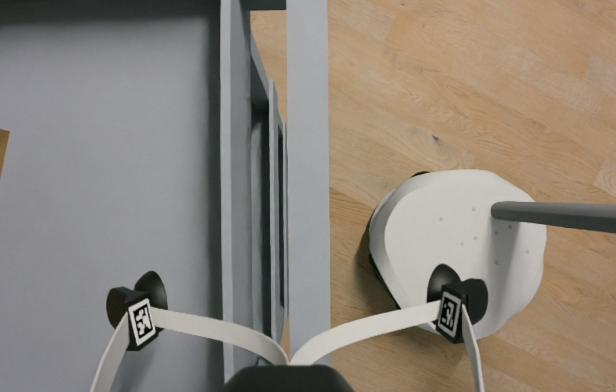

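Call:
move(blocking=false, r1={"joints":{"lift_m":0.95},"pace":"slow","contact_limits":{"lift_m":0.1}})

Call:
wait(seconds=2)

Call:
move(blocking=false, r1={"joints":{"gripper_m":0.015}})

Call:
wait(seconds=3)

Call:
wait(seconds=0.3, cameras=["r1_wrist_camera"])

Scene clock: 776.83 s.
move: r1 moving
r1.base_odometry: x=-4.145 y=-1.553 heading=+1.230
r1.turned_by_wheels: +0.000
r1.turned_by_imu: +0.000
r1.base_tilt: forward=-1.6 right=+1.2
r1.lidar_m: 0.34 0.36 2.15 2.18 2.77 2.63 2.71 2.68 2.55 2.63 2.32 0.37
r1.base_status: not commanded
r1.joint_positions: lift_m=+0.966 arm_m=+0.205 wrist_yaw_rad=-0.002 wrist_pitch_rad=+1.568 wrist_roll_rad=+1.570 gripper_m=+0.141
r1.joint_status: lift_m moving
r1.measured_speeds: translate_m=+0.000 strafe_m=+0.000 rotate_rad=+0.000 lift_m=-0.082 arm_m=+0.000 wrist_yaw_rad=+0.000 wrist_pitch_rad=+0.000 wrist_roll_rad=+0.000
r1.motor_effort: lift_m=+12(13) arm_m=-4(5) wheel_0=+2(2) wheel_1=-3(3) wheel_2=+0(0)
r1.servo_current: wrist_yaw_rad=52(72) wrist_pitch_rad=33(46) wrist_roll_rad=59(59) gripper_m=46(52)
r1.contact_limits: lift_m 0.1
r1.hand_pose: x=+0.3766 y=-0.0874 z=+0.8556 quat_wxyz=(+0.500, +0.501, +0.499, -0.500) (m; r1's base frame)
r1.wrist_depth_mm: 286 287 287 1078 1060 1078 1060 / 286 286 285 - 1078 1098 1078 / 286 285 286 - 1060 1078 1078 / 286 286 286 - 917 866 1078 / 287 285 287 - 866 866 1060 / 285 210 237 - 866 196 1060 / 287 286 286 136 1098 1078 1060
r2: as last shown
r2.base_tilt: forward=-0.6 right=+0.1
r2.lidar_m: 0.39 2.00 2.22 2.99 1.53 1.23 1.20 1.01 0.80 0.77 0.70 0.50
r2.motor_effort: lift_m=+19(19) arm_m=-11(11) wheel_0=+1(1) wheel_1=-5(6) wheel_2=+12(12)
r2.servo_current: wrist_yaw_rad=78(78) wrist_pitch_rad=39(46) wrist_roll_rad=46(59) gripper_m=91(91)
r2.contact_limits: translate_m 0.8
r2.wrist_depth_mm: - - - 169 226 201 187 / - - - 175 230 202 187 / - - - 172 228 204 189 / - - - 171 229 205 189 / - - - 172 230 206 - / - - 186 175 181 206 191 / - - - - 229 198 191
pictures: none

Scene clock: 777.50 s.
earlier move: r1 done
r1.base_odometry: x=-4.145 y=-1.553 heading=+1.230
r1.turned_by_wheels: +0.000
r1.turned_by_imu: +0.000
r1.base_tilt: forward=-1.6 right=+1.3
r1.lidar_m: 0.32 0.36 2.16 2.21 2.79 2.64 2.69 2.69 2.55 2.64 2.27 0.39
r1.base_status: not commanded
r1.joint_positions: lift_m=+0.950 arm_m=+0.205 wrist_yaw_rad=-0.002 wrist_pitch_rad=+1.568 wrist_roll_rad=+1.570 gripper_m=+0.141
r1.joint_status: all done
r1.measured_speeds: all 0
r1.motor_effort: lift_m=+12(14) arm_m=-4(5) wheel_0=+2(2) wheel_1=-2(3) wheel_2=+0(0)
r1.servo_current: wrist_yaw_rad=59(72) wrist_pitch_rad=52(52) wrist_roll_rad=39(65) gripper_m=39(52)
r1.contact_limits: lift_m 0.1
r1.hand_pose: x=+0.3766 y=-0.0874 z=+0.8403 quat_wxyz=(+0.500, +0.501, +0.499, -0.500) (m; r1's base frame)
r1.wrist_depth_mm: 266 268 266 1060 1042 1060 1078 / 267 265 246 1042 1060 1060 1060 / 266 267 245 - 1042 1060 1042 / 268 267 243 - 931 854 1078 / 267 267 241 - 854 866 1060 / 267 211 204 198 842 196 1060 / 266 267 236 143 1060 1060 1042
r2.base_odometry: x=-1.948 y=-2.213 heading=+2.103
r2.turned_by_wheels: +0.000
r2.turned_by_imu: +0.000
r2.base_tilt: forward=-0.6 right=+0.0
r2.lidar_m: 0.40 1.99 2.23 2.97 1.53 1.20 1.20 0.97 0.80 0.79 0.72 0.50
r2.base_status: not commanded
r2.joint_positions: lift_m=+0.950 arm_m=+0.000 wrist_yaw_rad=+0.480 wrist_pitch_rad=+0.001 wrist_roll_rad=+0.000 gripper_m=-0.014
r2.joint_status: not commanded
r2.measured_speeds: all 0
r2.motor_effort: lift_m=+19(19) arm_m=-10(11) wheel_0=+0(1) wheel_1=-6(6) wheel_2=+12(12)
r2.servo_current: wrist_yaw_rad=78(78) wrist_pitch_rad=39(46) wrist_roll_rad=39(59) gripper_m=85(91)
r2.contact_limits: translate_m 0.8
r2.hand_pose: x=+0.4674 y=+0.0558 z=+1.1278 quat_wxyz=(+0.971, +0.000, +0.001, +0.238) (m; r2's base frame)
r2.wrist_depth_mm: - - - 169 224 202 186 / - - - 174 231 202 187 / - - - 172 229 204 189 / - - - 170 229 204 189 / - - - 171 231 206 - / - - 186 175 181 207 190 / - - - - 228 198 191
wait: 0.67 of 2 s (r1 has come to rest)
pictures: none

Scene clock: 778.00 s.
move: r1 moving
r1.base_odometry: x=-4.145 y=-1.553 heading=+1.230
r1.turned_by_wheels: +0.000
r1.turned_by_imu: +0.000
r1.base_tilt: forward=-1.6 right=+1.3
r1.lidar_m: 0.32 0.36 2.16 2.21 2.78 2.64 2.70 2.71 2.55 2.65 2.29 0.38
r1.base_status: not commanded
r1.joint_positions: lift_m=+0.950 arm_m=+0.205 wrist_yaw_rad=-0.002 wrist_pitch_rad=+1.568 wrist_roll_rad=+1.570 gripper_m=+0.130
r1.joint_status: gripper_m moving
r1.measured_speeds: all 0
r1.motor_effort: lift_m=+12(12) arm_m=-5(5) wheel_0=+2(2) wheel_1=-2(2) wheel_2=+0(0)
r1.servo_current: wrist_yaw_rad=59(59) wrist_pitch_rad=46(52) wrist_roll_rad=33(59) gripper_m=72(85)
r1.contact_limits: lift_m 0.1
r1.hand_pose: x=+0.3766 y=-0.0874 z=+0.8403 quat_wxyz=(+0.500, +0.501, +0.499, -0.500) (m; r1's base frame)
r1.wrist_depth_mm: 268 267 268 1042 1060 1060 1042 / 267 266 245 1060 1060 1060 1078 / 267 266 244 - 1042 1078 1060 / 267 267 244 - 917 842 1060 / 267 267 242 - 842 854 1060 / 267 211 204 198 854 202 1060 / 266 267 267 142 1042 1060 1078
r2: as last shown
r2.base_tilt: forward=-0.6 right=+0.1
r2.lidar_m: 0.41 2.02 2.23 2.96 1.52 1.22 1.21 1.01 0.81 0.78 0.69 0.50
r2.motor_effort: lift_m=+18(19) arm_m=-11(11) wheel_0=+0(1) wheel_1=-6(6) wheel_2=+12(12)
r2.servo_current: wrist_yaw_rad=65(78) wrist_pitch_rad=39(46) wrist_roll_rad=33(59) gripper_m=91(91)
r2.contact_limits: translate_m 0.8
r2.wrist_depth_mm: - - - 169 225 201 187 / - - - 175 230 204 187 / - - - 172 229 204 189 / - - - 170 229 205 190 / - - - 171 231 206 - / - - 186 176 181 207 191 / - - - - 229 198 192
pictures: none

Scene clock: 779.70 s.
earlier move: r1 done
r1.base_odometry: x=-4.145 y=-1.553 heading=+1.230
r1.turned_by_wheels: +0.000
r1.turned_by_imu: +0.000
r1.base_tilt: forward=-1.6 right=+1.3
r1.lidar_m: 0.33 0.34 2.17 2.23 2.75 2.61 2.70 2.71 2.55 2.64 2.29 0.37
r1.base_status: not commanded
r1.joint_positions: lift_m=+0.950 arm_m=+0.205 wrist_yaw_rad=+0.000 wrist_pitch_rad=+1.565 wrist_roll_rad=+1.570 gripper_m=+0.016
r1.joint_status: all done
r1.measured_speeds: all 0
r1.motor_effort: lift_m=+18(18) arm_m=-4(5) wheel_0=+2(3) wheel_1=-2(3) wheel_2=+1(1)
r1.servo_current: wrist_yaw_rad=59(65) wrist_pitch_rad=52(59) wrist_roll_rad=46(65) gripper_m=91(189)
r1.contact_limits: lift_m 0.1
r1.hand_pose: x=+0.3778 y=-0.0874 z=+0.8399 quat_wxyz=(+0.502, +0.501, +0.499, -0.498) (m; r1's base frame)
r1.wrist_depth_mm: 264 265 266 1042 1060 1060 1042 / 264 264 264 1060 1060 1060 1078 / 264 264 266 1060 1060 1060 1042 / 264 266 264 1060 854 842 1042 / 266 265 265 1042 842 842 1060 / 266 264 196 1042 184 831 1060 / 264 152 265 530 1060 1078 1060
r2.base_odometry: x=-1.948 y=-2.213 heading=+2.103
r2.turned_by_wheels: +0.000
r2.turned_by_imu: +0.000
r2.base_tilt: forward=-0.6 right=+0.1
r2.lidar_m: 0.41 2.02 2.22 2.99 1.52 1.23 1.21 1.02 0.81 0.78 0.71 0.49
r2.base_status: not commanded
r2.joint_positions: lift_m=+0.950 arm_m=+0.000 wrist_yaw_rad=+0.480 wrist_pitch_rad=+0.001 wrist_roll_rad=+0.000 gripper_m=-0.014
r2.joint_status: not commanded
r2.measured_speeds: all 0
r2.motor_effort: lift_m=+19(19) arm_m=-11(11) wheel_0=+0(1) wheel_1=-5(6) wheel_2=+12(12)
r2.servo_current: wrist_yaw_rad=72(78) wrist_pitch_rad=33(46) wrist_roll_rad=46(65) gripper_m=85(91)
r2.contact_limits: translate_m 0.8
r2.hand_pose: x=+0.4674 y=+0.0558 z=+1.1278 quat_wxyz=(+0.971, +0.000, +0.001, +0.238) (m; r2's base frame)
r2.wrist_depth_mm: - - - 169 225 202 187 / - - - 175 229 202 187 / - - - 171 229 204 189 / - - - 170 229 204 190 / - - - 171 230 206 - / - - 186 176 181 206 190 / - - - - 229 197 191
wait: 1.70 of 3 s (r1 has come to rest)
pictures: none

Scene clock: 780.00 s.
r1.base_odometry: x=-4.145 y=-1.553 heading=+1.230
r1.turned_by_wheels: +0.000
r1.turned_by_imu: +0.000
r1.base_tilt: forward=-1.5 right=+1.3
r1.lidar_m: 0.31 0.34 2.17 2.21 2.77 2.61 2.70 2.70 2.55 2.66 2.30 0.38
r1.base_status: not commanded
r1.joint_positions: lift_m=+0.950 arm_m=+0.205 wrist_yaw_rad=+0.000 wrist_pitch_rad=+1.565 wrist_roll_rad=+1.570 gripper_m=+0.016
r1.joint_status: all done
r1.measured_speeds: all 0
r1.motor_effort: lift_m=+18(18) arm_m=-5(5) wheel_0=+2(3) wheel_1=-3(3) wheel_2=+1(1)
r1.servo_current: wrist_yaw_rad=59(65) wrist_pitch_rad=39(59) wrist_roll_rad=46(65) gripper_m=98(189)
r1.contact_limits: lift_m 0.1
r1.hand_pose: x=+0.3778 y=-0.0874 z=+0.8399 quat_wxyz=(+0.502, +0.501, +0.499, -0.498) (m; r1's base frame)
r1.wrist_depth_mm: 265 264 264 1060 1042 1060 1060 / 264 264 265 1060 1060 1060 1042 / 264 265 264 1042 1042 1060 1060 / 264 265 264 1060 854 854 1078 / 265 266 265 1060 842 854 1060 / 265 265 195 1042 183 842 1060 / 265 152 266 525 1042 1078 1060
r2.base_odometry: x=-1.948 y=-2.213 heading=+2.103
r2.turned_by_wheels: +0.000
r2.turned_by_imu: +0.000
r2.base_tilt: forward=-0.6 right=+0.0
r2.lidar_m: 0.42 2.00 2.19 2.97 1.51 1.23 1.21 0.99 0.78 0.78 0.72 0.53
r2.base_status: not commanded
r2.joint_positions: lift_m=+0.950 arm_m=+0.000 wrist_yaw_rad=+0.480 wrist_pitch_rad=+0.001 wrist_roll_rad=+0.000 gripper_m=-0.014
r2.joint_status: not commanded
r2.measured_speeds: all 0
r2.motor_effort: lift_m=+18(19) arm_m=-10(11) wheel_0=+0(1) wheel_1=-6(6) wheel_2=+12(12)
r2.servo_current: wrist_yaw_rad=59(78) wrist_pitch_rad=39(46) wrist_roll_rad=52(65) gripper_m=85(91)
r2.contact_limits: translate_m 0.8
r2.hand_pose: x=+0.4674 y=+0.0558 z=+1.1278 quat_wxyz=(+0.971, +0.000, +0.001, +0.238) (m; r2's base frame)
r2.wrist_depth_mm: - - - 169 225 202 186 / - - - 175 229 203 187 / - - - 172 228 204 188 / - - - 170 229 205 190 / - - - 171 231 206 - / - - 186 176 181 208 191 / - - - - 229 198 192
wait: 0.30 s; at rest by 0.27 s
pictures: r1_wrist_camera
Images, in order (width x height): r1_wrist_camera 616x392.

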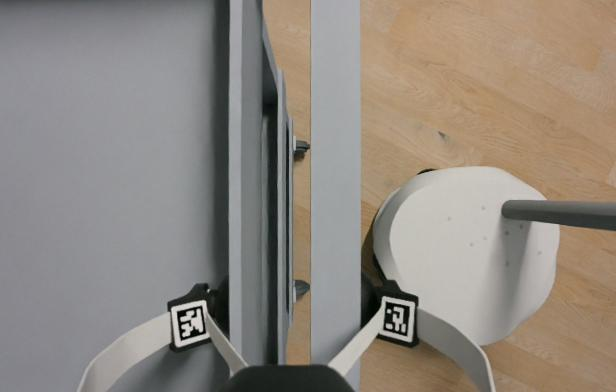

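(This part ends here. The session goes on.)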